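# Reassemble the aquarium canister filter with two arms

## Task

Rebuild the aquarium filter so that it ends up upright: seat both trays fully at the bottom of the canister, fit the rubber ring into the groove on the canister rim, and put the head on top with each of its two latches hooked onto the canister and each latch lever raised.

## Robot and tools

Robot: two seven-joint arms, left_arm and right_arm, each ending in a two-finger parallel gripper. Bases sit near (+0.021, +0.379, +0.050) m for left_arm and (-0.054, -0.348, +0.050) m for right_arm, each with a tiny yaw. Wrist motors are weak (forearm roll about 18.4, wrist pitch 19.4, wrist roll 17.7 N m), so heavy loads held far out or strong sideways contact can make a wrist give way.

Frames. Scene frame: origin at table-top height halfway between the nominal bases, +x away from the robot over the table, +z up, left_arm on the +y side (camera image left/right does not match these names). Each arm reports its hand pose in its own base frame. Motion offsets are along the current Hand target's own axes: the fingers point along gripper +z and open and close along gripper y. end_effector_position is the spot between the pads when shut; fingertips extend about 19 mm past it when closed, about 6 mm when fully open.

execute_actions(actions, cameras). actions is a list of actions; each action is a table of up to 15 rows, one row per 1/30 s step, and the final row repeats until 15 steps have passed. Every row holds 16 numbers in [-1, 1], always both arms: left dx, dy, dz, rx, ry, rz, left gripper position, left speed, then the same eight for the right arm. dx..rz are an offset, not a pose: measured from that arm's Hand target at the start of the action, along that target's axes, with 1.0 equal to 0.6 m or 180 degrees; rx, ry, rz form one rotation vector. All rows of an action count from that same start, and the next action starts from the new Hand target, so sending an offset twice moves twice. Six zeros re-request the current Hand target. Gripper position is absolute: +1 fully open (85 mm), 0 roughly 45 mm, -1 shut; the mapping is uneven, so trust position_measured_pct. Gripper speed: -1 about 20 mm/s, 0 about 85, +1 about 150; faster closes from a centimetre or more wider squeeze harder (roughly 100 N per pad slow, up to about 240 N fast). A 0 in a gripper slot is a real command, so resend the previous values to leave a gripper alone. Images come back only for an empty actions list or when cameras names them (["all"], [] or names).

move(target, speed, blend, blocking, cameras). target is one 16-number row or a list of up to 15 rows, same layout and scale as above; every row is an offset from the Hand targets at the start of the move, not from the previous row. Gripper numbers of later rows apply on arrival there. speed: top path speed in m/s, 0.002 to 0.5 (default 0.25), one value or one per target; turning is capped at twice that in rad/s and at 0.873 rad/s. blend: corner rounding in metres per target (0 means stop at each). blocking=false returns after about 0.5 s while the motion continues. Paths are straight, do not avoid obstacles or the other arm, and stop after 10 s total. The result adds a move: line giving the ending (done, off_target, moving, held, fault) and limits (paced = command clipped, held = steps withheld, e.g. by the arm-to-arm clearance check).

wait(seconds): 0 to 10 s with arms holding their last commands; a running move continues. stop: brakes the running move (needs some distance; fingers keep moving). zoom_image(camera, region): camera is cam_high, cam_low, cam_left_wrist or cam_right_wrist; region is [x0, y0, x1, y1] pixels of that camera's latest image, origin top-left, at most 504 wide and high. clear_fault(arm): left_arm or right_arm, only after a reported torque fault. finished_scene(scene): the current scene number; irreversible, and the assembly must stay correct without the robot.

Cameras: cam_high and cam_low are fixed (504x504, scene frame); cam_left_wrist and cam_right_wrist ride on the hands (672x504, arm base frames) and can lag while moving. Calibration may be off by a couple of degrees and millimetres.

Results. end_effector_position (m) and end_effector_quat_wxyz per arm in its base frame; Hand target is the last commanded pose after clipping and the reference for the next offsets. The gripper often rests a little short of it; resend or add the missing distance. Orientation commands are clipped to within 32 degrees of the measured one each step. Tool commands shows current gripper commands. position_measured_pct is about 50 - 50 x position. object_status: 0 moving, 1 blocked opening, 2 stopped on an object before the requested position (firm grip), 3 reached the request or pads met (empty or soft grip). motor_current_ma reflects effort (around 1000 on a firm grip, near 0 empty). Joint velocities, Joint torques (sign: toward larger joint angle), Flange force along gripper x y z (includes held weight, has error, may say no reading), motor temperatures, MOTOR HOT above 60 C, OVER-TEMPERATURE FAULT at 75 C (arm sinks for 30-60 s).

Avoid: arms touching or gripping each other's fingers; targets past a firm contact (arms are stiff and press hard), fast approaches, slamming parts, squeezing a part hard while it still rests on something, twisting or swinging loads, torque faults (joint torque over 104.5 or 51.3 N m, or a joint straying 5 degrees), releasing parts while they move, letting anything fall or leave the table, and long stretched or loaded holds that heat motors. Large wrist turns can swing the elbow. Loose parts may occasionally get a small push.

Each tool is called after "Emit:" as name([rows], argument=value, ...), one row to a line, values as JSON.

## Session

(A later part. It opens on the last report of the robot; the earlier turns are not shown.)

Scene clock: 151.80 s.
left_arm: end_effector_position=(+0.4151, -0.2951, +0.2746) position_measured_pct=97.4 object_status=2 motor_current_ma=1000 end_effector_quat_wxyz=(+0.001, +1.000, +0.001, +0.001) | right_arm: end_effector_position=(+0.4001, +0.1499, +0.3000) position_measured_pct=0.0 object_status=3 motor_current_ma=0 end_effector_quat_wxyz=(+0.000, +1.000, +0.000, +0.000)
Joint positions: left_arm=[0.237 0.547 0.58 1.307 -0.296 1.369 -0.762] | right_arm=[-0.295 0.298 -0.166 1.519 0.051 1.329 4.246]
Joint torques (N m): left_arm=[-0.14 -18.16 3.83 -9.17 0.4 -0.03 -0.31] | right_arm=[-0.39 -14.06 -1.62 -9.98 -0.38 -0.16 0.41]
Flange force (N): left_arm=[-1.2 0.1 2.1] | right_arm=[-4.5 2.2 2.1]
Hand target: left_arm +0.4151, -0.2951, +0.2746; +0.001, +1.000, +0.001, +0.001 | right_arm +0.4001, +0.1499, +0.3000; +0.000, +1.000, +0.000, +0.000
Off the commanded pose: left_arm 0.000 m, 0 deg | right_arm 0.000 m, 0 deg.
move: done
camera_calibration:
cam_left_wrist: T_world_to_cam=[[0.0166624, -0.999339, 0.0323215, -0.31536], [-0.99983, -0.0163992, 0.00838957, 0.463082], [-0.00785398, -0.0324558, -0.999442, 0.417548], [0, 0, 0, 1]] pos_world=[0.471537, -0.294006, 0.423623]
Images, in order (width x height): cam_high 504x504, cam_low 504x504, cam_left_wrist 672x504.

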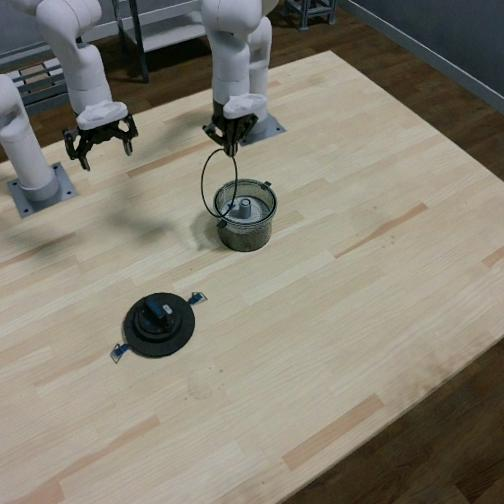

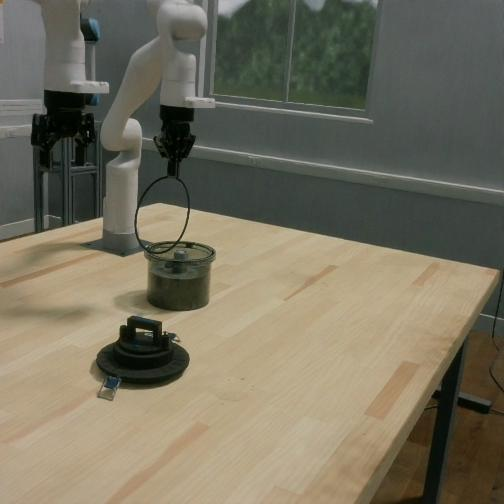

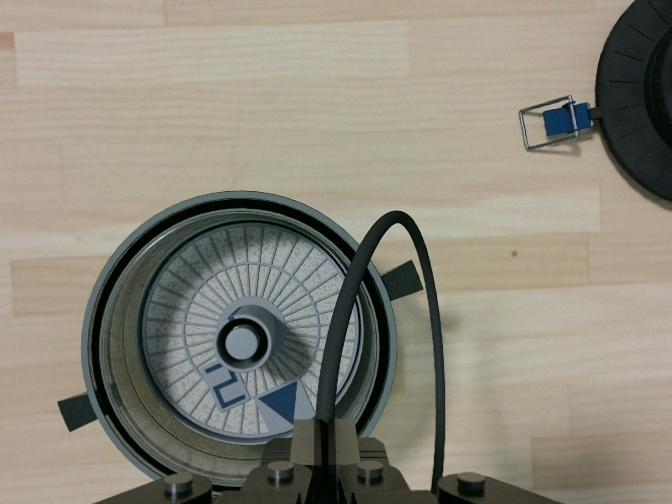

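Emit:
move(target=[0.002,-0.0385,0.02,0,0,0,-1,-1, 0,0,0,0,0,0,1,0], speed=0.05, cameras=["cam_left_wrist","cam_high","cam_low"])

Emit:
zoom_image(camera="cam_low", region=[110, 170, 240, 300])

Emit:
zoom_image(camera="cam_high", region=[180, 120, 310, 250])

Scene clock: 154.27 s.
left_arm: end_effector_position=(+0.4163, -0.2721, +0.2626) position_measured_pct=97.4 object_status=2 motor_current_ma=1000 end_effector_quat_wxyz=(+0.001, +1.000, +0.001, +0.001) | right_arm: end_effector_position=(+0.4001, +0.1499, +0.3000) position_measured_pct=0.0 object_status=3 motor_current_ma=0 end_effector_quat_wxyz=(+0.000, +1.000, +0.000, +0.000)
Joint positions: left_arm=[0.182 0.525 0.579 1.382 -0.288 1.316 -0.798] | right_arm=[-0.295 0.298 -0.166 1.519 0.051 1.329 4.246]
Joint torques (N m): left_arm=[-0.04 -18.16 3.79 -9.58 0.21 0.09 -0.23] | right_arm=[-0.41 -14.11 -1.66 -9.95 -0.37 -0.12 0.4]
Flange force (N): left_arm=[-1.9 -0.7 3.8] | right_arm=[-4.4 2.2 2.1]
Hand target: left_arm +0.4164, -0.2720, +0.2626; +0.001, +1.000, +0.001, +0.001 | right_arm +0.4001, +0.1499, +0.3000; +0.000, +1.000, +0.000, +0.000
Off the commanded pose: left_arm 0.000 m, 0 deg | right_arm 0.000 m, 0 deg.
move: done
camera_calibration:
cam_left_wrist: T_world_to_cam=[[0.0166649, -0.999339, 0.0323215, -0.292009], [-0.99983, -0.0164017, 0.00838964, 0.464758], [-0.00785396, -0.0324558, -0.999442, 0.40631], [0, 0, 0, 1]] pos_world=[0.472737, -0.271006, 0.411623]
Images, in order (width x height): cam_high 504x504, cam_low 504x504, cam_left_wrist 672x504.

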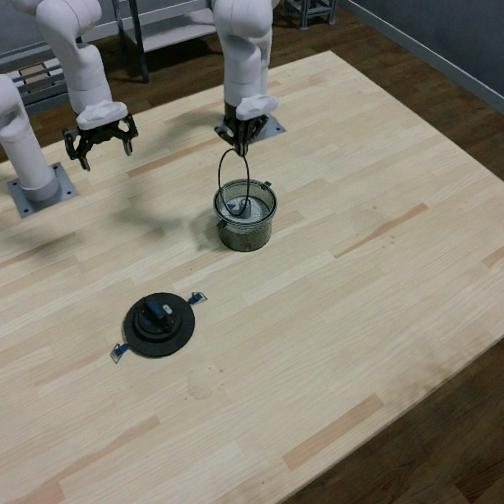

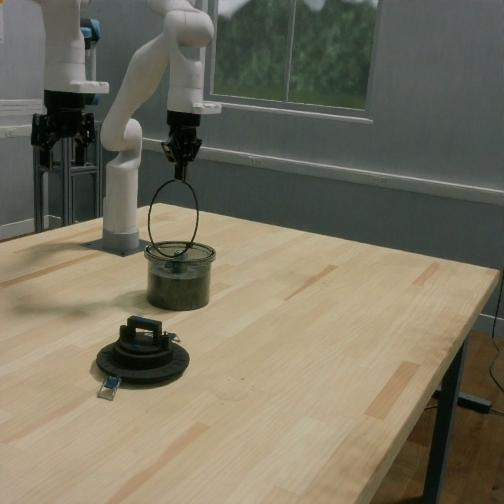

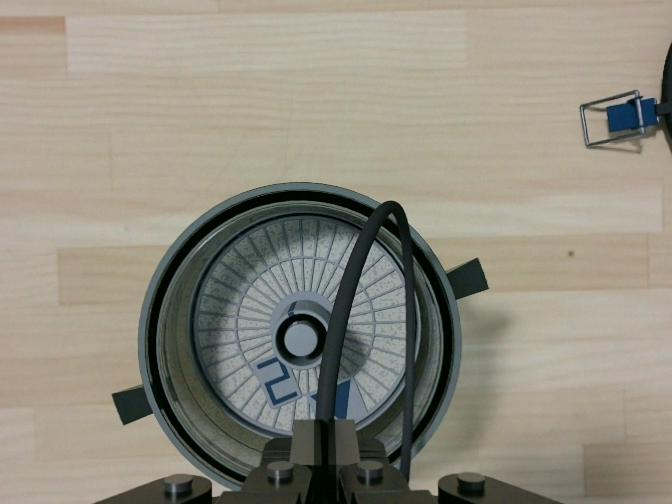

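Scaled by 3.877.

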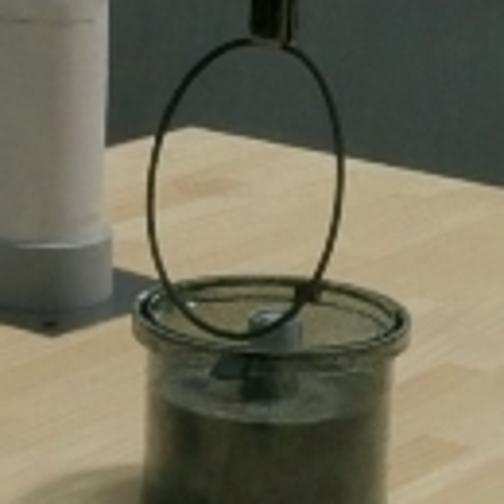

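Scaled by 3.877.

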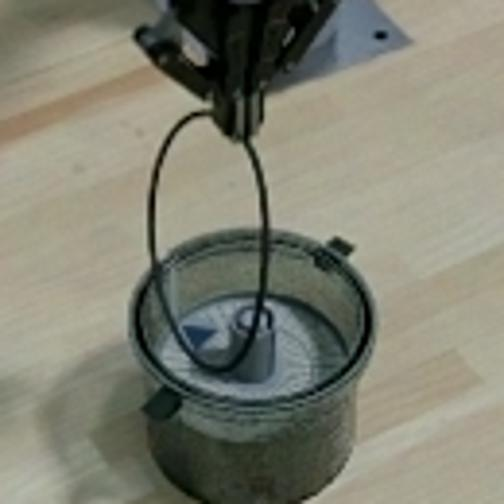

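Emit:
move(target=[-0.002,0.0267,0.0133,0,0,0,-1,-1, 0,0,0,0,0,0,1,0], speed=0.03, cameras=["cam_left_wrist","cam_high","cam_low"])

Emit:
zoom_image(camera="cam_low", region=[110, 170, 240, 300])

Emit:
zoom_image(camera="cam_high", region=[180, 120, 310, 250])

Scene clock: 156.60 s.
left_arm: end_effector_position=(+0.4152, -0.2880, +0.2546) position_measured_pct=97.4 object_status=2 motor_current_ma=1000 end_effector_quat_wxyz=(+0.001, +1.000, +0.001, +0.001) | right_arm: end_effector_position=(+0.4001, +0.1499, +0.3000) position_measured_pct=0.0 object_status=3 motor_current_ma=0 end_effector_quat_wxyz=(+0.000, +1.000, +0.000, +0.000)
Joint positions: left_arm=[0.22 0.55 0.575 1.368 -0.299 1.307 -0.765] | right_arm=[-0.295 0.298 -0.166 1.519 0.051 1.329 4.246]
Joint torques (N m): left_arm=[0.03 -18.76 3.77 -9.64 0.24 0.07 -0.13] | right_arm=[-0.43 -14.05 -1.63 -9.97 -0.35 -0.14 0.39]
Flange force (N): left_arm=[-1.9 -1.1 4.0] | right_arm=[-4.5 2.3 2.1]
Hand target: left_arm +0.4152, -0.2881, +0.2546; +0.001, +1.000, +0.001, +0.001 | right_arm +0.4001, +0.1499, +0.3000; +0.000, +1.000, +0.000, +0.000
Off the commanded pose: left_arm 0.000 m, 0 deg | right_arm 0.000 m, 0 deg.
move: done
camera_calibration:
cam_left_wrist: T_world_to_cam=[[0.0166624, -0.999339, 0.0323215, -0.307722], [-0.99983, -0.0163992, 0.00838957, 0.463363], [-0.00785398, -0.0324558, -0.999442, 0.397886], [0, 0, 0, 1]] pos_world=[0.471537, -0.287006, 0.403723]
Images, in order (width x height): cam_high 504x504, cam_low 504x504, cam_left_wrist 672x504.

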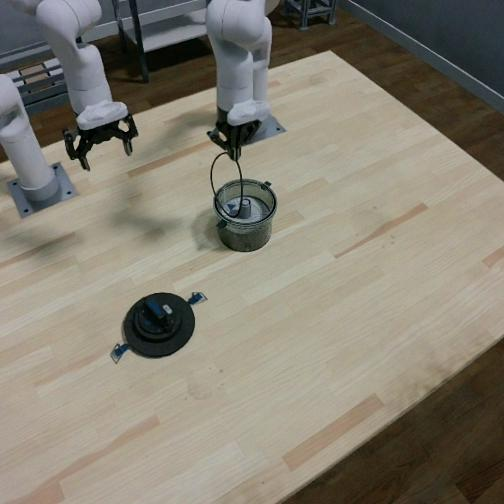

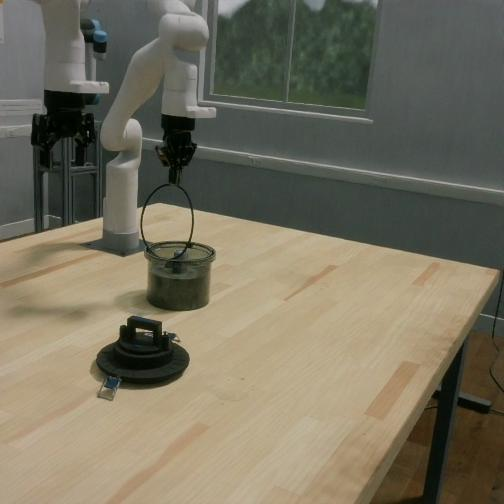

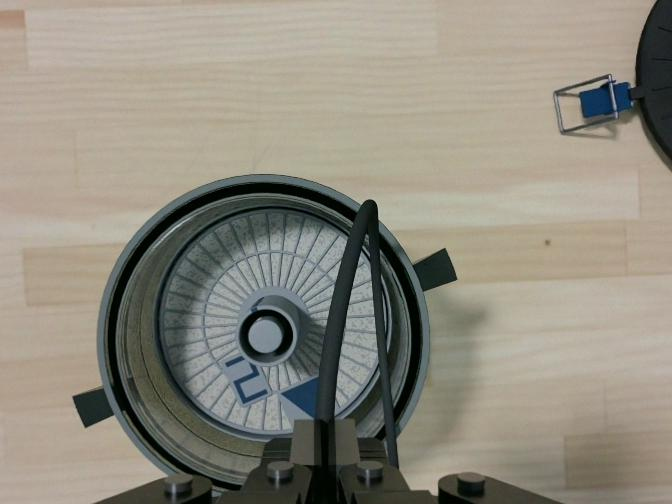

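Scaled by 3.877.

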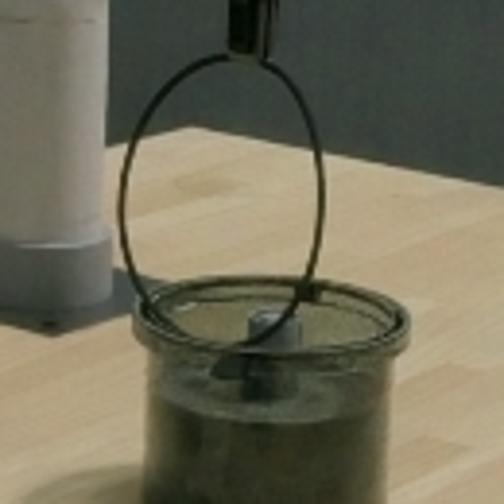

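Scaled by 3.877.

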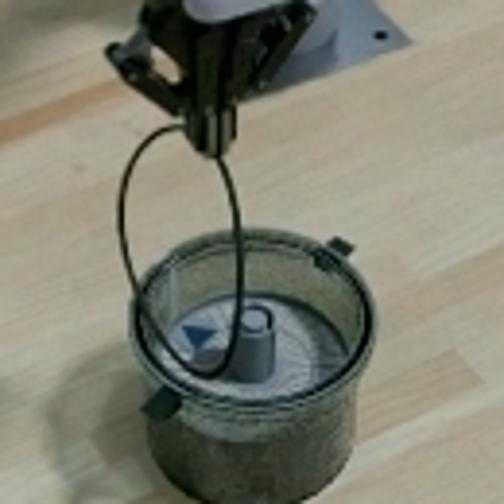

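Emit:
move(target=[0,0.002,0.018,0,0,0,-1,-1, 0,0,0,0,0,0,1,0], speed=0.03, cameras=["cam_left_wrist","cam_high","cam_low"])

Emit:
zoom_image(camera="cam_low", region=[110, 170, 240, 300])

Emit:
zoom_image(camera="cam_high", region=[180, 120, 310, 250])

Scene clock: 157.97 s.
left_arm: end_effector_position=(+0.4152, -0.2893, +0.2439) position_measured_pct=97.4 object_status=2 motor_current_ma=1000 end_effector_quat_wxyz=(+0.001, +1.000, +0.001, +0.001) | right_arm: end_effector_position=(+0.4001, +0.1499, +0.3000) position_measured_pct=0.0 object_status=3 motor_current_ma=0 end_effector_quat_wxyz=(+0.000, +1.000, +0.000, +0.000)
Joint positions: left_arm=[0.223 0.56 0.571 1.388 -0.305 1.278 -0.758] | right_arm=[-0.295 0.298 -0.166 1.519 0.051 1.329 4.246]
Joint torques (N m): left_arm=[0.07 -18.74 3.82 -8.89 0.28 -0.22 -0.18] | right_arm=[-0.38 -14.08 -1.6 -9.98 -0.37 -0.15 0.4]
Flange force (N): left_arm=[0.4 0.5 1.8] | right_arm=[-4.5 2.2 2.1]
Hand target: left_arm +0.4152, -0.2893, +0.2438; +0.001, +1.000, +0.001, +0.001 | right_arm +0.4001, +0.1499, +0.3000; +0.000, +1.000, +0.000, +0.000
Off the commanded pose: left_arm 0.000 m, 0 deg | right_arm 0.000 m, 0 deg.
move: done
camera_calibration:
cam_left_wrist: T_world_to_cam=[[0.0166636, -0.999342, 0.0322216, -0.308534], [-0.99983, -0.0164013, 0.008388, 0.463434], [-0.007854, -0.0323559, -0.999446, 0.387083], [0, 0, 0, 1]] pos_world=[0.471537, -0.288206, 0.392923]
Images, in order (width x height): cam_high 504x504, cam_low 504x504, cam_left_wrist 672x504.

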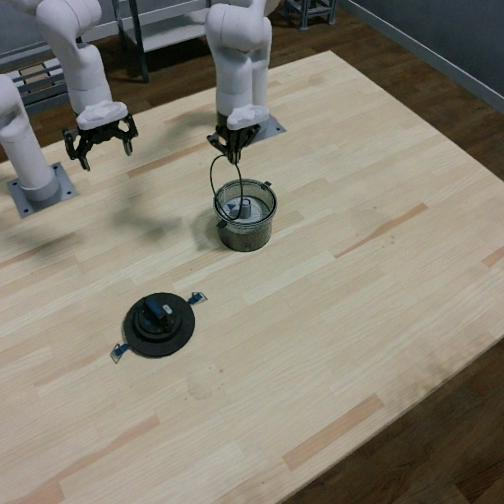

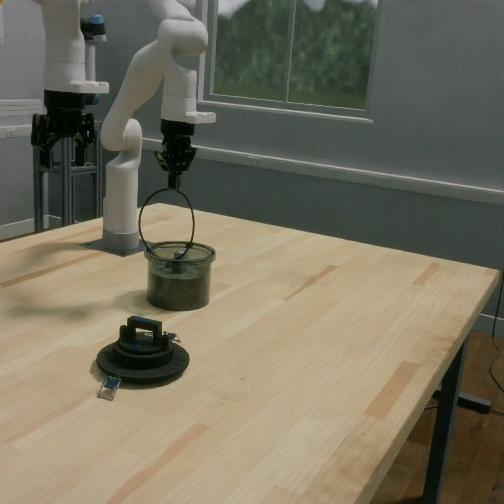

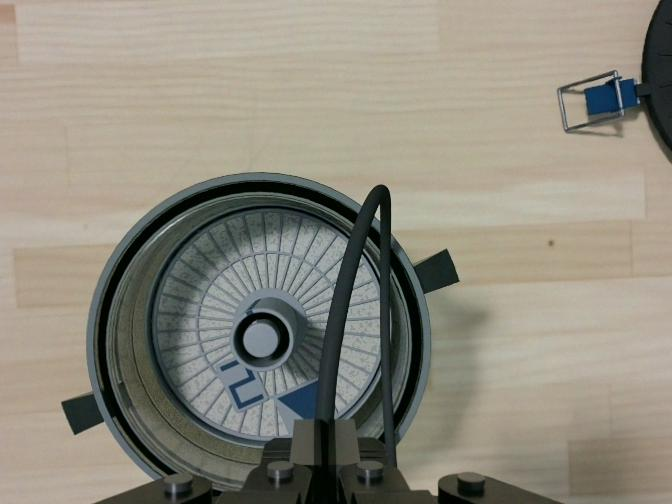

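Scaled by 3.877.

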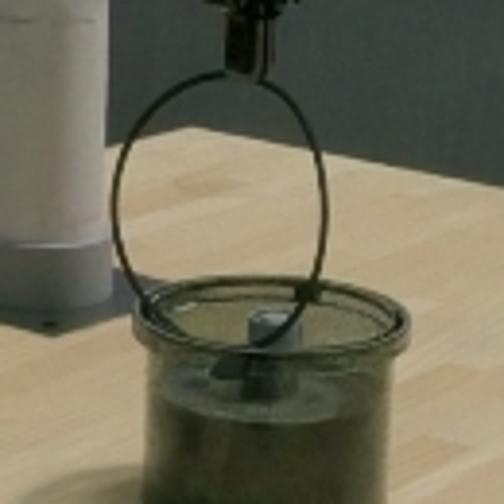

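Scaled by 3.877.

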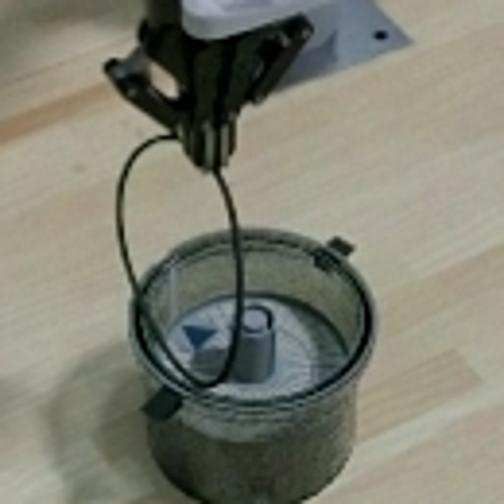

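Emit:
move(target=[0,-0.0655,0.0323,0,0,0,-1,-1, 0,0,0,0,0,0,1,0], speed=0.04, cameras=["cam_left_wrist","cam_high","cam_low"])

Emit:
zoom_image(camera="cam_low", region=[110, 170, 240, 300])

Emit:
zoom_image(camera="cam_high", region=[180, 120, 310, 250])

Scene clock: 160.50 s.
left_arm: end_effector_position=(+0.4152, -0.2501, +0.2244) position_measured_pct=97.4 object_status=2 motor_current_ma=1000 end_effector_quat_wxyz=(+0.001, +1.000, +0.001, +0.001) | right_arm: end_effector_position=(+0.4001, +0.1499, +0.3000) position_measured_pct=0.0 object_status=3 motor_current_ma=0 end_effector_quat_wxyz=(+0.000, +1.000, +0.000, +0.000)
Joint positions: left_arm=[0.134 0.528 0.569 1.508 -0.297 1.19 -0.818] | right_arm=[-0.295 0.298 -0.166 1.519 0.051 1.329 4.246]
Joint torques (N m): left_arm=[-0.24 -17.58 3.69 -9.32 0.24 0.15 -0.02] | right_arm=[-0.39 -14.11 -1.67 -9.97 -0.37 -0.15 0.4]
Flange force (N): left_arm=[-2.5 -0.9 3.9] | right_arm=[-4.4 2.2 2.1]
Hand target: left_arm +0.4152, -0.2500, +0.2244; +0.001, +1.000, +0.001, +0.001 | right_arm +0.4001, +0.1499, +0.3000; +0.000, +1.000, +0.000, +0.000
Off the commanded pose: left_arm 0.000 m, 0 deg | right_arm 0.000 m, 0 deg.
move: done
camera_calibration:
cam_left_wrist: T_world_to_cam=[[0.0166656, -0.999339, 0.0323198, -0.268769], [-0.999829, -0.0163992, 0.00848958, 0.464203], [-0.00795395, -0.0324558, -0.999442, 0.368883], [0, 0, 0, 1]] pos_world=[0.471537, -0.249006, 0.373423]
Images, in order (width x height): cam_high 504x504, cam_low 504x504, cam_left_wrist 672x504.

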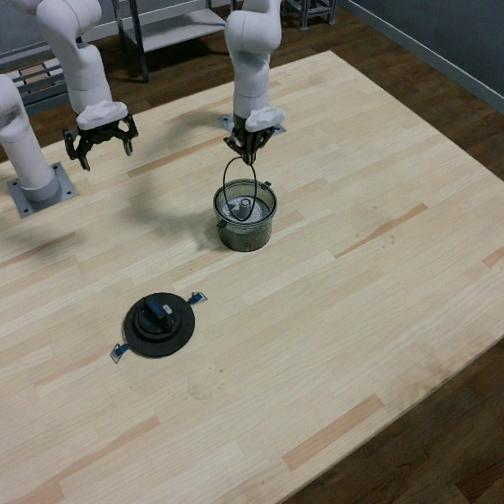

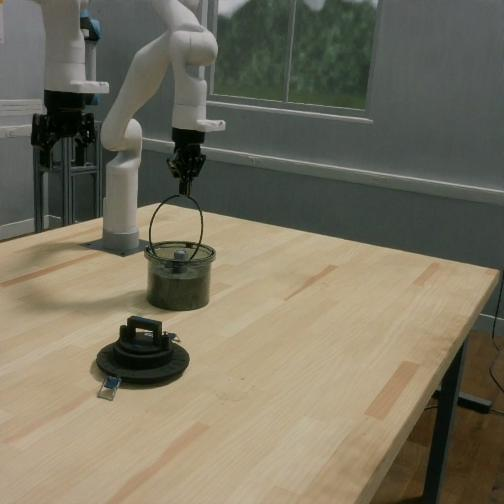

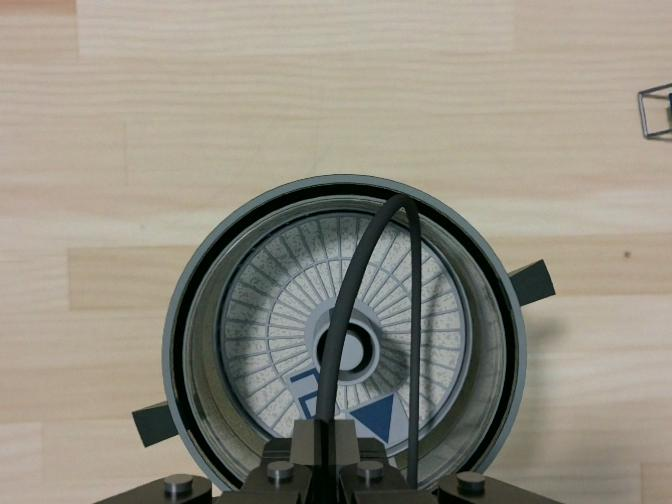

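Scaled by 3.877.

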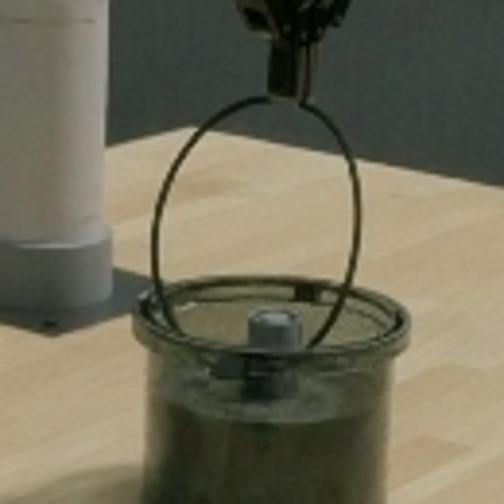

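Scaled by 3.877.

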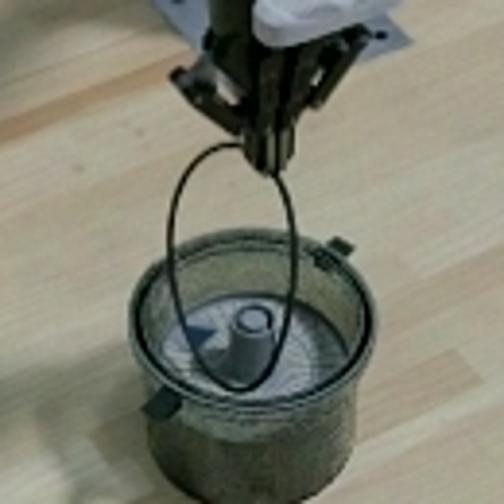

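Emit:
move([
  [0,0,-0.13,0,0,0,-1,-1, -0.1667,0.25,-0.083,0,0,0,1,0],
  [-0.237,0.2,-0.13,0,0,0,-1,-1, -0.1667,0.25,-0.083,0,0,0,1,0],
], speed=0.15, blend=0.02, cameras=["cam_left_wrist","cam_high","cam_low"])

Scene clock: 167.03 s.
left_arm: end_effector_position=(+0.2730, -0.3700, +0.3022) position_measured_pct=97.4 object_status=2 motor_current_ma=1000 end_effector_quat_wxyz=(+0.001, +1.000, +0.001, +0.001) | right_arm: end_effector_position=(+0.2999, -0.0001, +0.3498) position_measured_pct=0.0 object_status=3 motor_current_ma=0 end_effector_quat_wxyz=(+0.000, +1.000, +0.000, +0.000)
Joint positions: left_arm=[0.461 0.417 0.648 1.427 -0.253 1.379 -0.455] | right_arm=[-0.053 -0.029 -0.029 1.741 0 1.429 4.629]
Joint torques (N m): left_arm=[-0.23 -15.85 3.27 -9.3 0.16 0.08 0.11] | right_arm=[-0.39 -7.88 -1.37 -10.17 -0.37 -0.15 0.41]
Flange force (N): left_arm=[0.1 0.3 2.5] | right_arm=[-3.8 1.7 2.7]
Hand target: left_arm +0.2730, -0.3701, +0.3022; +0.001, +1.000, +0.001, +0.001 | right_arm +0.2999, -0.0001, +0.3498; +0.000, +1.000, +0.000, +0.000
Off the commanded pose: left_arm 0.000 m, 0 deg | right_arm 0.000 m, 0 deg.
move: done
camera_calibration:
cam_left_wrist: T_world_to_cam=[[0.0166649, -0.999339, 0.0323215, -0.388834], [-0.99983, -0.0164017, 0.00838964, 0.319443], [-0.00785396, -0.0324558, -0.999442, 0.441581], [0, 0, 0, 1]] pos_world=[0.329337, -0.369006, 0.451223]
Images, in order (width x height): cam_high 504x504, cam_low 504x504, cam_left_wrist 672x504.

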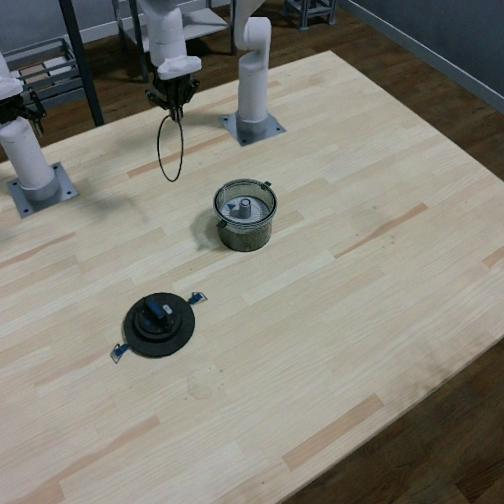

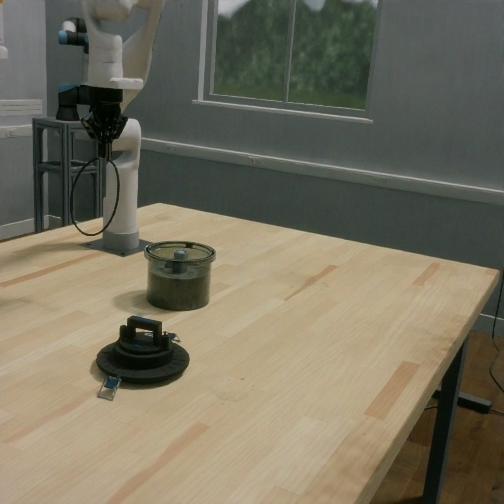

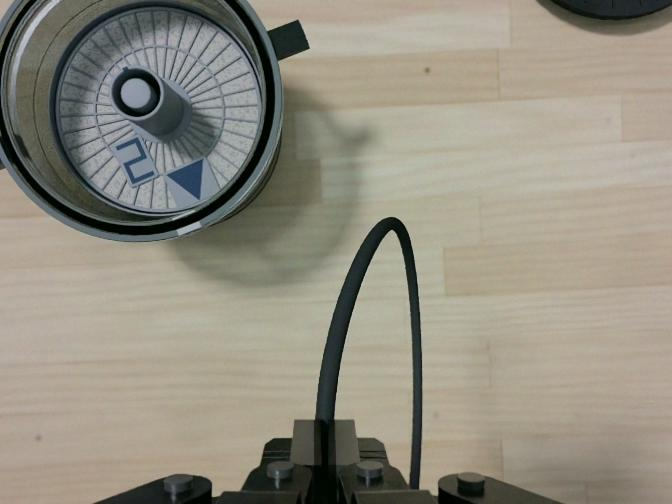

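Emit:
move([
  [0,0.05,0.262,0,0,0,-1,-1, 0,0,0,0,0,0,1,0],
  [0,0.025,0.3537,0,0,0,-1,-1, 0,0,0,0,0,0,1,0],
  [0,-0.025,0.437,0,0,0,-1,-1, 0,0,0,0,0,0,1,0],
  [0,-0.045,0.515,0,0,0,-1,-1, 0,0,0,0,0,0,1,0],
], speed=[0.12,0.05,0.05,0.05], blend=0.01, cameras=["cam_left_wrist","cam_high","cam_low"])

Scene clock: 172.87 s.
left_arm: end_effector_position=(+0.2737, -0.3436, -0.0068) position_measured_pct=97.4 object_status=2 motor_current_ma=1000 end_effector_quat_wxyz=(+0.001, +1.000, +0.001, +0.001) | right_arm: end_effector_position=(+0.2999, -0.0001, +0.3498) position_measured_pct=0.0 object_status=3 motor_current_ma=0 end_effector_quat_wxyz=(+0.000, +1.000, +0.000, +0.000)
Joint positions: left_arm=[0.585 0.819 0.384 1.903 -0.576 0.528 -0.204] | right_arm=[-0.053 -0.029 -0.029 1.741 0 1.429 4.629]
Joint torques (N m): left_arm=[0.02 -19.01 3.58 -4.56 0.29 0.11 -0.16] | right_arm=[-0.39 -7.88 -1.33 -10.17 -0.39 -0.18 0.43]
Flange force (N): left_arm=[-1.9 -1.8 4.1] | right_arm=[-3.8 1.6 2.6]
Hand target: left_arm +0.2737, -0.3436, -0.0068; +0.001, +1.000, +0.001, +0.001 | right_arm +0.2999, -0.0001, +0.3498; +0.000, +1.000, +0.000, +0.000
Off the commanded pose: left_arm 0.000 m, 0 deg | right_arm 0.000 m, 0 deg.
move: done
camera_calibration:
cam_left_wrist: T_world_to_cam=[[0.0167648, -0.999337, 0.0323202, -0.352412], [-0.999829, -0.0165017, 0.00839212, 0.323134], [-0.00785322, -0.0324553, -0.999442, 0.133719], [0, 0, 0, 1]] pos_world=[0.330037, -0.342506, 0.142323]
Images, in order (width x height): cam_high 504x504, cam_low 504x504, cam_left_wrist 672x504.

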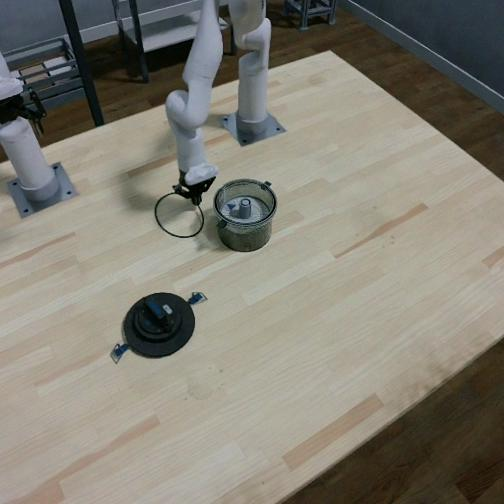

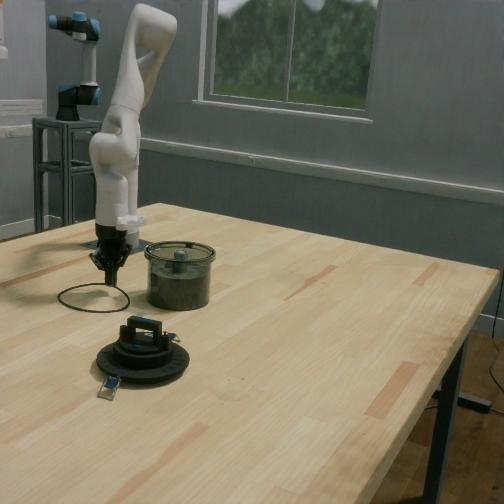

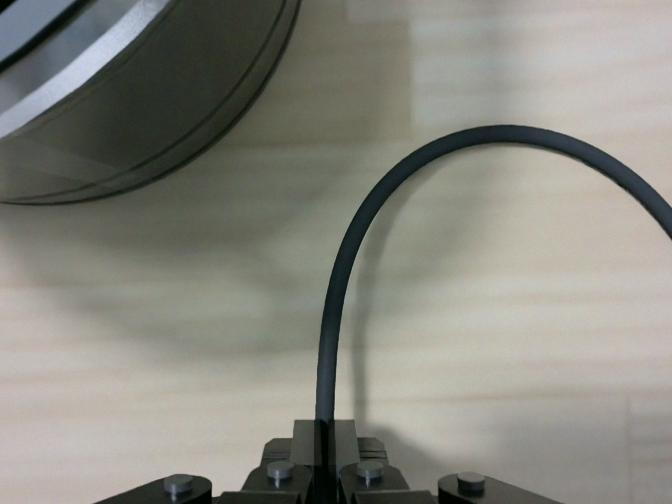

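Emit:
move([
  [0,0,0.0345,0,0,0,-1,-1, 0.053,-0.252,0.1667,0,0,0,1,0],
], speed=0.1, cameras=["cam_left_wrist","cam_right_wrist","cam_high"])

Scene clock: 175.70 s.
left_arm: end_effector_position=(+0.2737, -0.3437, -0.0275) position_measured_pct=97.4 object_status=2 motor_current_ma=1000 end_effector_quat_wxyz=(+0.001, +1.000, +0.001, +0.001) | right_arm: end_effector_position=(+0.3319, +0.1510, +0.2497) position_measured_pct=0.0 object_status=3 motor_current_ma=0 end_effector_quat_wxyz=(+0.000, +1.000, +0.000, +0.000)
Joint positions: left_arm=[0.608 0.861 0.349 1.904 -0.6 0.479 -0.184] | right_arm=[-0.308 0.2 -0.225 1.822 0.05 1.125 4.161]
Joint torques (N m): left_arm=[-0.01 -19.08 3.57 -4.27 0.22 0.09 -0.22] | right_arm=[-0.47 -11.4 -1.62 -9.35 -0.36 -0.21 0.51]
Flange force (N): left_arm=[-2.7 -2.5 3.6] | right_arm=[-3.8 2.4 1.3]
Hand target: left_arm +0.2737, -0.3437, -0.0275; +0.001, +1.000, +0.001, +0.001 | right_arm +0.3319, +0.1510, +0.2497; +0.000, +1.000, +0.000, +0.000
Off the commanded pose: left_arm 0.000 m, 0 deg | right_arm 0.000 m, 0 deg.
move: done
camera_calibration:
cam_left_wrist: T_world_to_cam=[[0.0166624, -0.999339, 0.0323215, -0.351808], [-0.99983, -0.0163992, 0.00838957, 0.323443], [-0.00785398, -0.0324558, -0.999442, 0.112928], [0, 0, 0, 1]] pos_world=[0.330137, -0.342606, 0.121523]
cam_right_wrist: T_world_to_cam=[[-0.00382459, -0.999969, -0.00686513, 0.154968], [-0.999991, 0.0038138, 0.00158462, 0.387297], [-0.00155839, 0.00687114, -0.999975, 0.392464], [0, 0, 0, 1]] pos_world=[0.388498, 0.15079, 0.392905]
Images, in order (width x height): cam_high 504x504, cam_left_wrist 672x504, cam_right_wrist 672x504.

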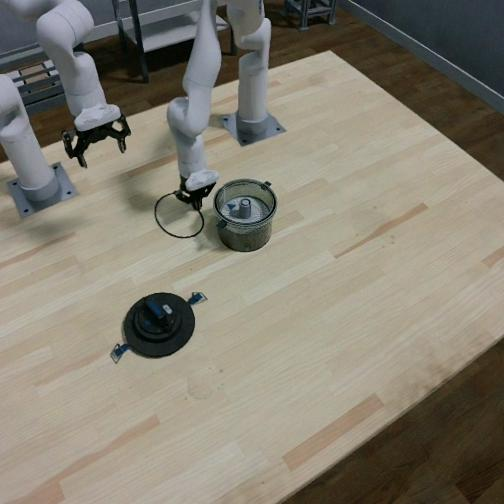

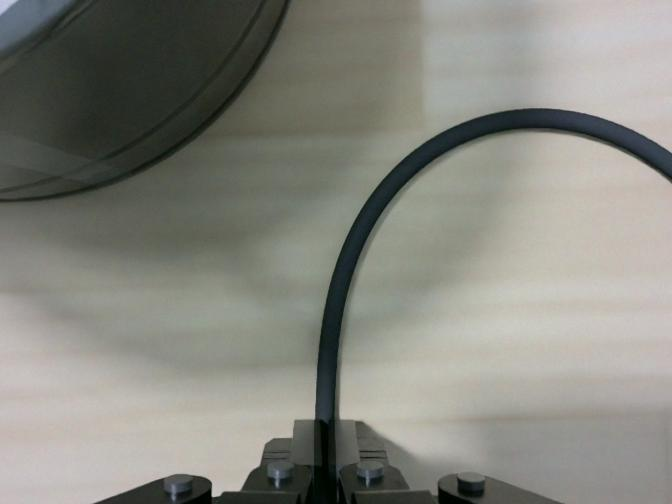

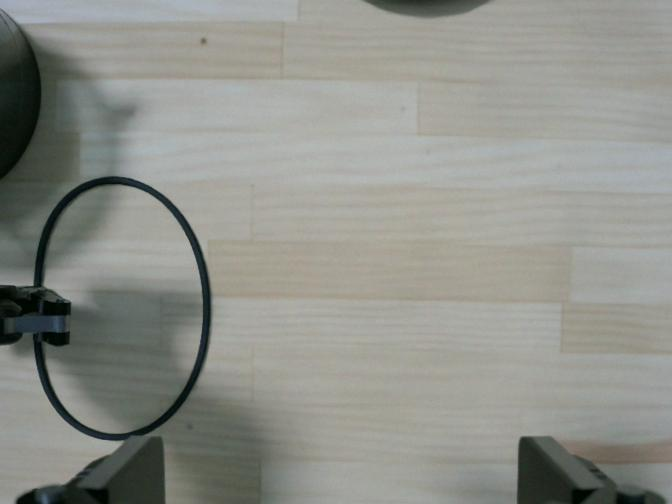

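Emit:
move([
  [0,-0.0717,0,0,0,0,-1,-1, 0,0,0,0,0,0,1,0],
], speed=0.05, cameras=["cam_right_wrist"])

Scene clock: 177.57 s.
left_arm: end_effector_position=(+0.2737, -0.3007, -0.0276) position_measured_pct=97.4 object_status=2 motor_current_ma=1000 end_effector_quat_wxyz=(+0.001, +1.000, +0.001, +0.001) | right_arm: end_effector_position=(+0.3319, +0.1511, +0.2497) position_measured_pct=0.0 object_status=3 motor_current_ma=0 end_effector_quat_wxyz=(+0.000, +1.000, +0.000, +0.000)
Joint positions: left_arm=[0.552 0.824 0.317 2.016 -0.636 0.396 -0.202] | right_arm=[-0.308 0.2 -0.225 1.822 0.05 1.125 4.161]
Joint torques (N m): left_arm=[-0.29 -18.07 3.34 -3.14 0.29 0.03 -0.19] | right_arm=[-0.43 -11.47 -1.64 -9.37 -0.43 -0.17 0.4]
Flange force (N): left_arm=[-2.7 -1.0 5.0] | right_arm=[-3.6 2.6 1.5]
Hand target: left_arm +0.2737, -0.3006, -0.0276; +0.001, +1.000, +0.001, +0.001 | right_arm +0.3319, +0.1511, +0.2497; +0.000, +1.000, +0.000, +0.000
Off the commanded pose: left_arm 0.000 m, 0 deg | right_arm 0.000 m, 0 deg.
move: done
camera_calibration:
cam_right_wrist: T_world_to_cam=[[-0.00382459, -0.999969, -0.00686513, 0.155068], [-0.999991, 0.0038138, 0.00158462, 0.387297], [-0.00155839, 0.00687114, -0.999975, 0.392364], [0, 0, 0, 1]] pos_world=[0.388498, 0.15089, 0.392805]
Images, in order (width x height): cam_right_wrist 672x504.

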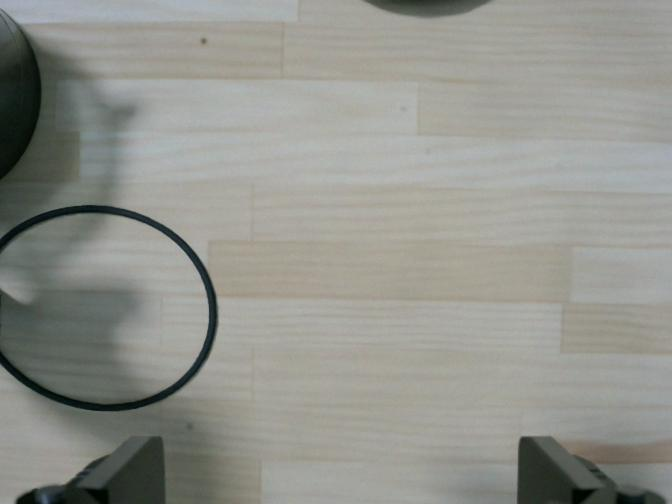

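Emit:
move(target=[0,0,0,0,0,0,-1,-1, 0.0288,-0.1442,0.333,0,0,0,-0.56,0], speed=0.12, cameras=["cam_right_wrist","cam_high","cam_low"])

Scene clock: 180.73 s.
left_arm: end_effector_position=(+0.2737, -0.3006, -0.0276) position_measured_pct=97.4 object_status=2 motor_current_ma=1000 end_effector_quat_wxyz=(+0.001, +1.000, +0.001, +0.001) | right_arm: end_effector_position=(+0.3492, +0.2374, +0.0499) position_measured_pct=77.9 object_status=3 motor_current_ma=0 end_effector_quat_wxyz=(+0.000, +1.000, +0.000, +0.000)
Joint positions: left_arm=[0.552 0.824 0.317 2.016 -0.636 0.396 -0.202] | right_arm=[-0.524 0.64 -0.19 1.922 0.203 0.599 3.866]
Joint torques (N m): left_arm=[-0.11 -18 3.17 -3.44 0.22 0.18 -0.13] | right_arm=[-0.31 -16.43 -1.95 -6.33 -0.39 -0.15 0.37]
Flange force (N): left_arm=[-2.9 -2.1 4.4] | right_arm=[-4.6 2.9 0.1]
Hand target: left_arm +0.2737, -0.3006, -0.0276; +0.001, +1.000, +0.001, +0.001 | right_arm +0.3493, +0.2374, +0.0499; +0.000, +1.000, +0.000, +0.000
Off the commanded pose: left_arm 0.000 m, 0 deg | right_arm 0.000 m, 0 deg.
move: done
camera_calibration:
cam_right_wrist: T_world_to_cam=[[-0.00382418, -0.999969, -0.00686475, 0.24006], [-0.999991, 0.0038127, 0.0016846, 0.404665], [-0.00165838, 0.00687113, -0.999975, 0.192043], [0, 0, 0, 1]] pos_world=[0.405898, 0.23719, 0.193005]
Images, in order (width x height): cam_high 504x504, cam_low 504x504, cam_right_wrist 672x504.

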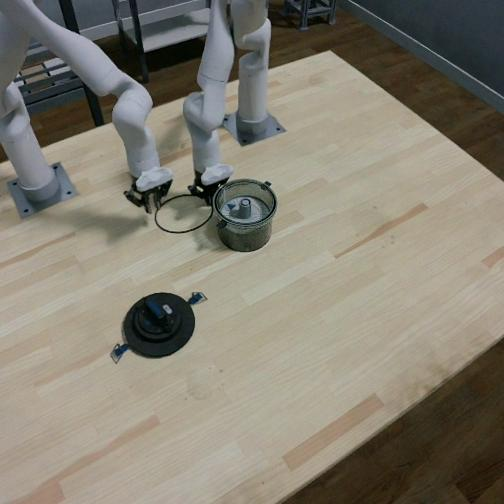

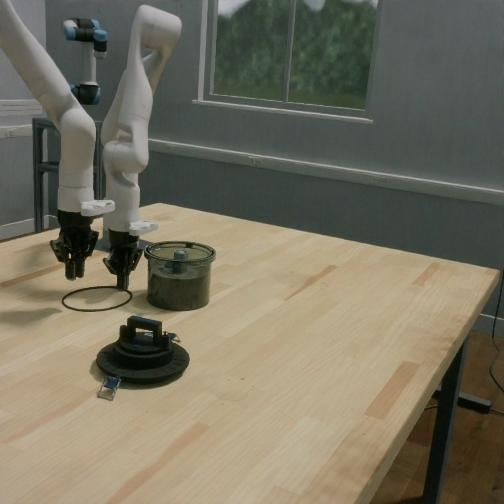

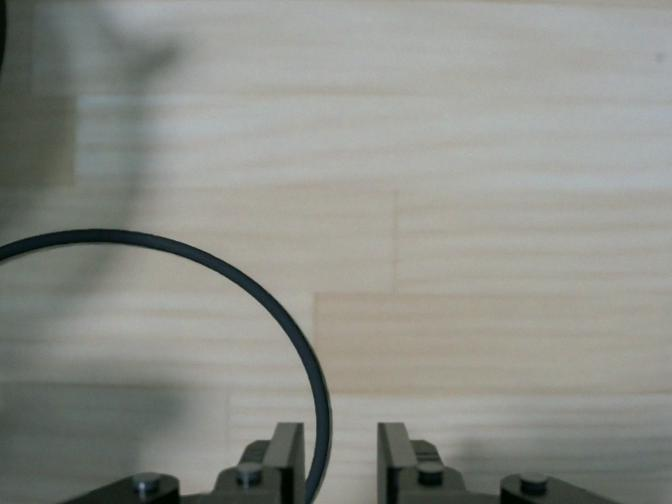

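Emit:
move(target=[0,0,0,0,0,0,-1,-1, -0.0078,-0.0107,0.1167,0,0,0,-0.56,0], speed=0.08, cameras=["cam_right_wrist"])

Scene clock: 182.43 s.
left_arm: end_effector_position=(+0.2737, -0.3006, -0.0276) position_measured_pct=97.4 object_status=2 motor_current_ma=1000 end_effector_quat_wxyz=(+0.001, +1.000, +0.001, +0.001) | right_arm: end_effector_position=(+0.3446, +0.2438, -0.0201) position_measured_pct=77.9 object_status=3 motor_current_ma=0 end_effector_quat_wxyz=(+0.000, +1.000, +0.000, +0.000)
Joint positions: left_arm=[0.552 0.824 0.317 2.016 -0.636 0.396 -0.202] | right_arm=[-0.58 0.793 -0.138 1.948 0.246 0.417 3.809]
Joint torques (N m): left_arm=[-0.09 -17.92 3.14 -3.37 0.17 0.13 -0.19] | right_arm=[-0.38 -17.18 -1.87 -4.96 -0.43 -0.36 0.38]
Flange force (N): left_arm=[-2.7 -1.8 4.0] | right_arm=[-4.6 3.4 -1.6]
Hand target: left_arm +0.2737, -0.3006, -0.0276; +0.001, +1.000, +0.001, +0.001 | right_arm +0.3446, +0.2438, -0.0202; +0.000, +1.000, +0.000, +0.000
Off the commanded pose: left_arm 0.000 m, 0 deg | right_arm 0.000 m, 0 deg.
move: done
camera_calibration:
cam_right_wrist: T_world_to_cam=[[-0.00382418, -0.999969, -0.00686475, 0.245961], [-0.999991, 0.0038127, 0.0016846, 0.400059], [-0.00165838, 0.00687113, -0.999975, 0.121993], [0, 0, 0, 1]] pos_world=[0.401198, 0.24359, 0.123005]
Images, in order (width x height): cam_right_wrist 672x504.

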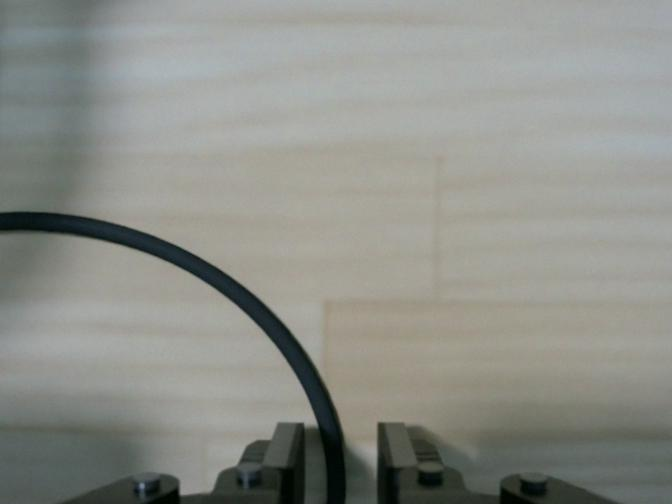

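Emit:
move(target=[0,0,0,0,0,0,-1,-1, -0.002,-0.001,0.0108,0,0,0,-0.56,0], speed=0.03)

Scene clock: 183.57 s.
left_arm: end_effector_position=(+0.2737, -0.3006, -0.0276) position_measured_pct=97.4 object_status=2 motor_current_ma=1000 end_effector_quat_wxyz=(+0.001, +1.000, +0.001, +0.001) | right_arm: end_effector_position=(+0.3434, +0.2444, -0.0266) position_measured_pct=77.9 object_status=3 motor_current_ma=0 end_effector_quat_wxyz=(+0.000, +1.000, +0.000, +0.000)
Joint positions: left_arm=[0.552 0.824 0.317 2.016 -0.636 0.396 -0.202] | right_arm=[-0.587 0.808 -0.132 1.95 0.249 0.399 3.804]
Joint torques (N m): left_arm=[-0.09 -17.93 3.04 -3.5 0.2 0.12 -0.24] | right_arm=[-0.31 -17.5 -1.9 -4.86 -0.41 -0.43 0.42]
Flange force (N): left_arm=[-3.0 -2.1 3.9] | right_arm=[-4.6 3.1 -1.2]
Hand target: left_arm +0.2737, -0.3006, -0.0276; +0.001, +1.000, +0.001, +0.001 | right_arm +0.3434, +0.2444, -0.0267; +0.000, +1.000, +0.000, +0.000
Off the commanded pose: left_arm 0.000 m, 0 deg | right_arm 0.000 m, 0 deg.
move: done

Emit:
move(target=[0,0,0,0,0,0,-1,-1, 0,0,0.0033,0,0,0,-0.56,0], speed=0.02)

Scene clock: 184.47 s.
left_arm: end_effector_position=(+0.2737, -0.3006, -0.0276) position_measured_pct=97.4 object_status=2 motor_current_ma=1000 end_effector_quat_wxyz=(+0.001, +1.000, +0.001, +0.001) | right_arm: end_effector_position=(+0.3434, +0.2444, -0.0286) position_measured_pct=77.9 object_status=3 motor_current_ma=0 end_effector_quat_wxyz=(+0.000, +1.000, +0.000, +0.000)
Joint positions: left_arm=[0.552 0.824 0.317 2.016 -0.636 0.396 -0.202] | right_arm=[-0.588 0.813 -0.13 1.95 0.25 0.394 3.803]
Joint torques (N m): left_arm=[-0.03 -18.04 3.14 -3.44 0.22 0.14 -0.24] | right_arm=[-0.4 -17.41 -1.82 -4.81 -0.39 -0.14 0.42]
Flange force (N): left_arm=[-2.8 -2.0 4.3] | right_arm=[-5.1 3.7 -0.9]
Hand target: left_arm +0.2737, -0.3006, -0.0276; +0.001, +1.000, +0.001, +0.001 | right_arm +0.3434, +0.2444, -0.0286; +0.000, +1.000, +0.000, +0.000
Off the commanded pose: left_arm 0.000 m, 0 deg | right_arm 0.000 m, 0 deg.
move: done

Emit:
move(target=[0,0,0,0,0,0,-1,-1, 0,0,0.0025,0,0,0,-0.56,0], speed=0.02)

Scene clock: 185.40 s.
left_arm: end_effector_position=(+0.2737, -0.3006, -0.0276) position_measured_pct=97.4 object_status=2 motor_current_ma=1000 end_effector_quat_wxyz=(+0.001, +1.000, +0.001, +0.001) | right_arm: end_effector_position=(+0.3434, +0.2444, -0.0300) position_measured_pct=77.9 object_status=3 motor_current_ma=0 end_effector_quat_wxyz=(+0.000, +1.000, +0.000, +0.000)
Joint positions: left_arm=[0.552 0.824 0.317 2.016 -0.636 0.396 -0.202] | right_arm=[-0.589 0.816 -0.129 1.95 0.251 0.391 3.802]
Joint torques (N m): left_arm=[-0.1 -17.97 3.15 -3.43 0.17 0.18 -0.17] | right_arm=[0.38 3.75 0.58 -6.01 0.23 -4.11 0.29]
Flange force (N): left_arm=[-3.0 -2.0 4.3] | right_arm=[-16.9 10.4 -61.9]
Hand target: left_arm +0.2737, -0.3006, -0.0276; +0.001, +1.000, +0.001, +0.001 | right_arm +0.3434, +0.2444, -0.0301; +0.000, +1.000, +0.000, +0.000
Off the commanded pose: left_arm 0.000 m, 0 deg | right_arm 0.000 m, 0 deg.
move: done

Emit:
move([
  [0,0,0,0,0,0,-1,-1, 0,0,-0.0038,0,0,0,-0.56,0],
  [0,0,0,0,0,0,-1,-1, 0,0,-0.0038,0,0,0,-1,-1],
], speed=0.02, cameras=["cam_right_wrist","cam_high"])

Scene clock: 187.87 s.
left_arm: end_effector_position=(+0.2737, -0.3006, -0.0276) position_measured_pct=97.4 object_status=2 motor_current_ma=1000 end_effector_quat_wxyz=(+0.001, +1.000, +0.001, +0.001) | right_arm: end_effector_position=(+0.3434, +0.2444, -0.0278) position_measured_pct=97.4 object_status=0 motor_current_ma=1000 end_effector_quat_wxyz=(+0.000, +1.000, +0.000, +0.000)
Joint positions: left_arm=[0.552 0.824 0.317 2.016 -0.636 0.396 -0.202] | right_arm=[-0.587 0.811 -0.131 1.95 0.25 0.396 3.803]
Joint torques (N m): left_arm=[-0.09 -17.89 3.12 -3.46 0.24 0.15 -0.17] | right_arm=[-0.36 -16.66 -1.67 -4.81 -0.38 -0.25 0.42]
Flange force (N): left_arm=[-3.0 -2.2 4.0] | right_arm=[-5.4 3.8 -3.0]
Hand target: left_arm +0.2737, -0.3006, -0.0276; +0.001, +1.000, +0.001, +0.001 | right_arm +0.3434, +0.2444, -0.0278; +0.000, +1.000, +0.000, +0.000
Off the commanded pose: left_arm 0.000 m, 0 deg | right_arm 0.000 m, 0 deg.
move: done
camera_calibration:
cam_right_wrist: T_world_to_cam=[[-0.0038235, -0.999969, -0.00686515, 0.246503], [-0.999991, 0.0038127, 0.00158461, 0.398881], [-0.00155839, 0.00687115, -0.999975, 0.114247], [0, 0, 0, 1]] pos_world=[0.399998, 0.24419, 0.115305]
Images, in order (width x height): cam_high 504x504, cam_right_wrist 672x504.

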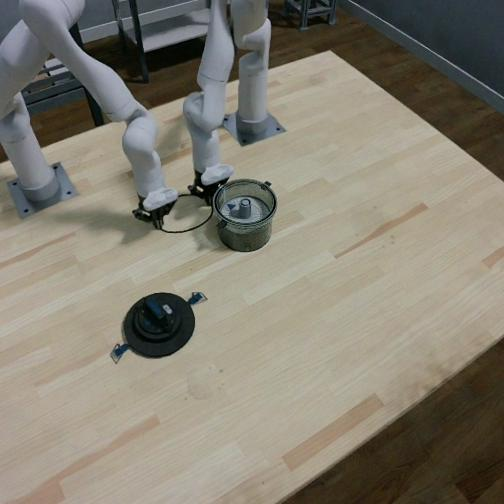

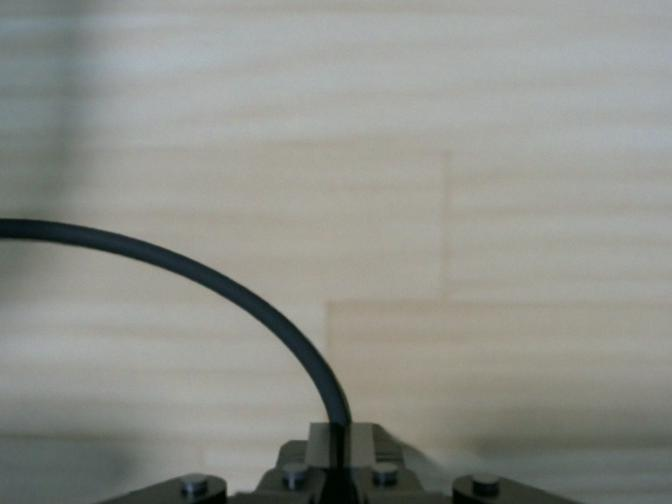

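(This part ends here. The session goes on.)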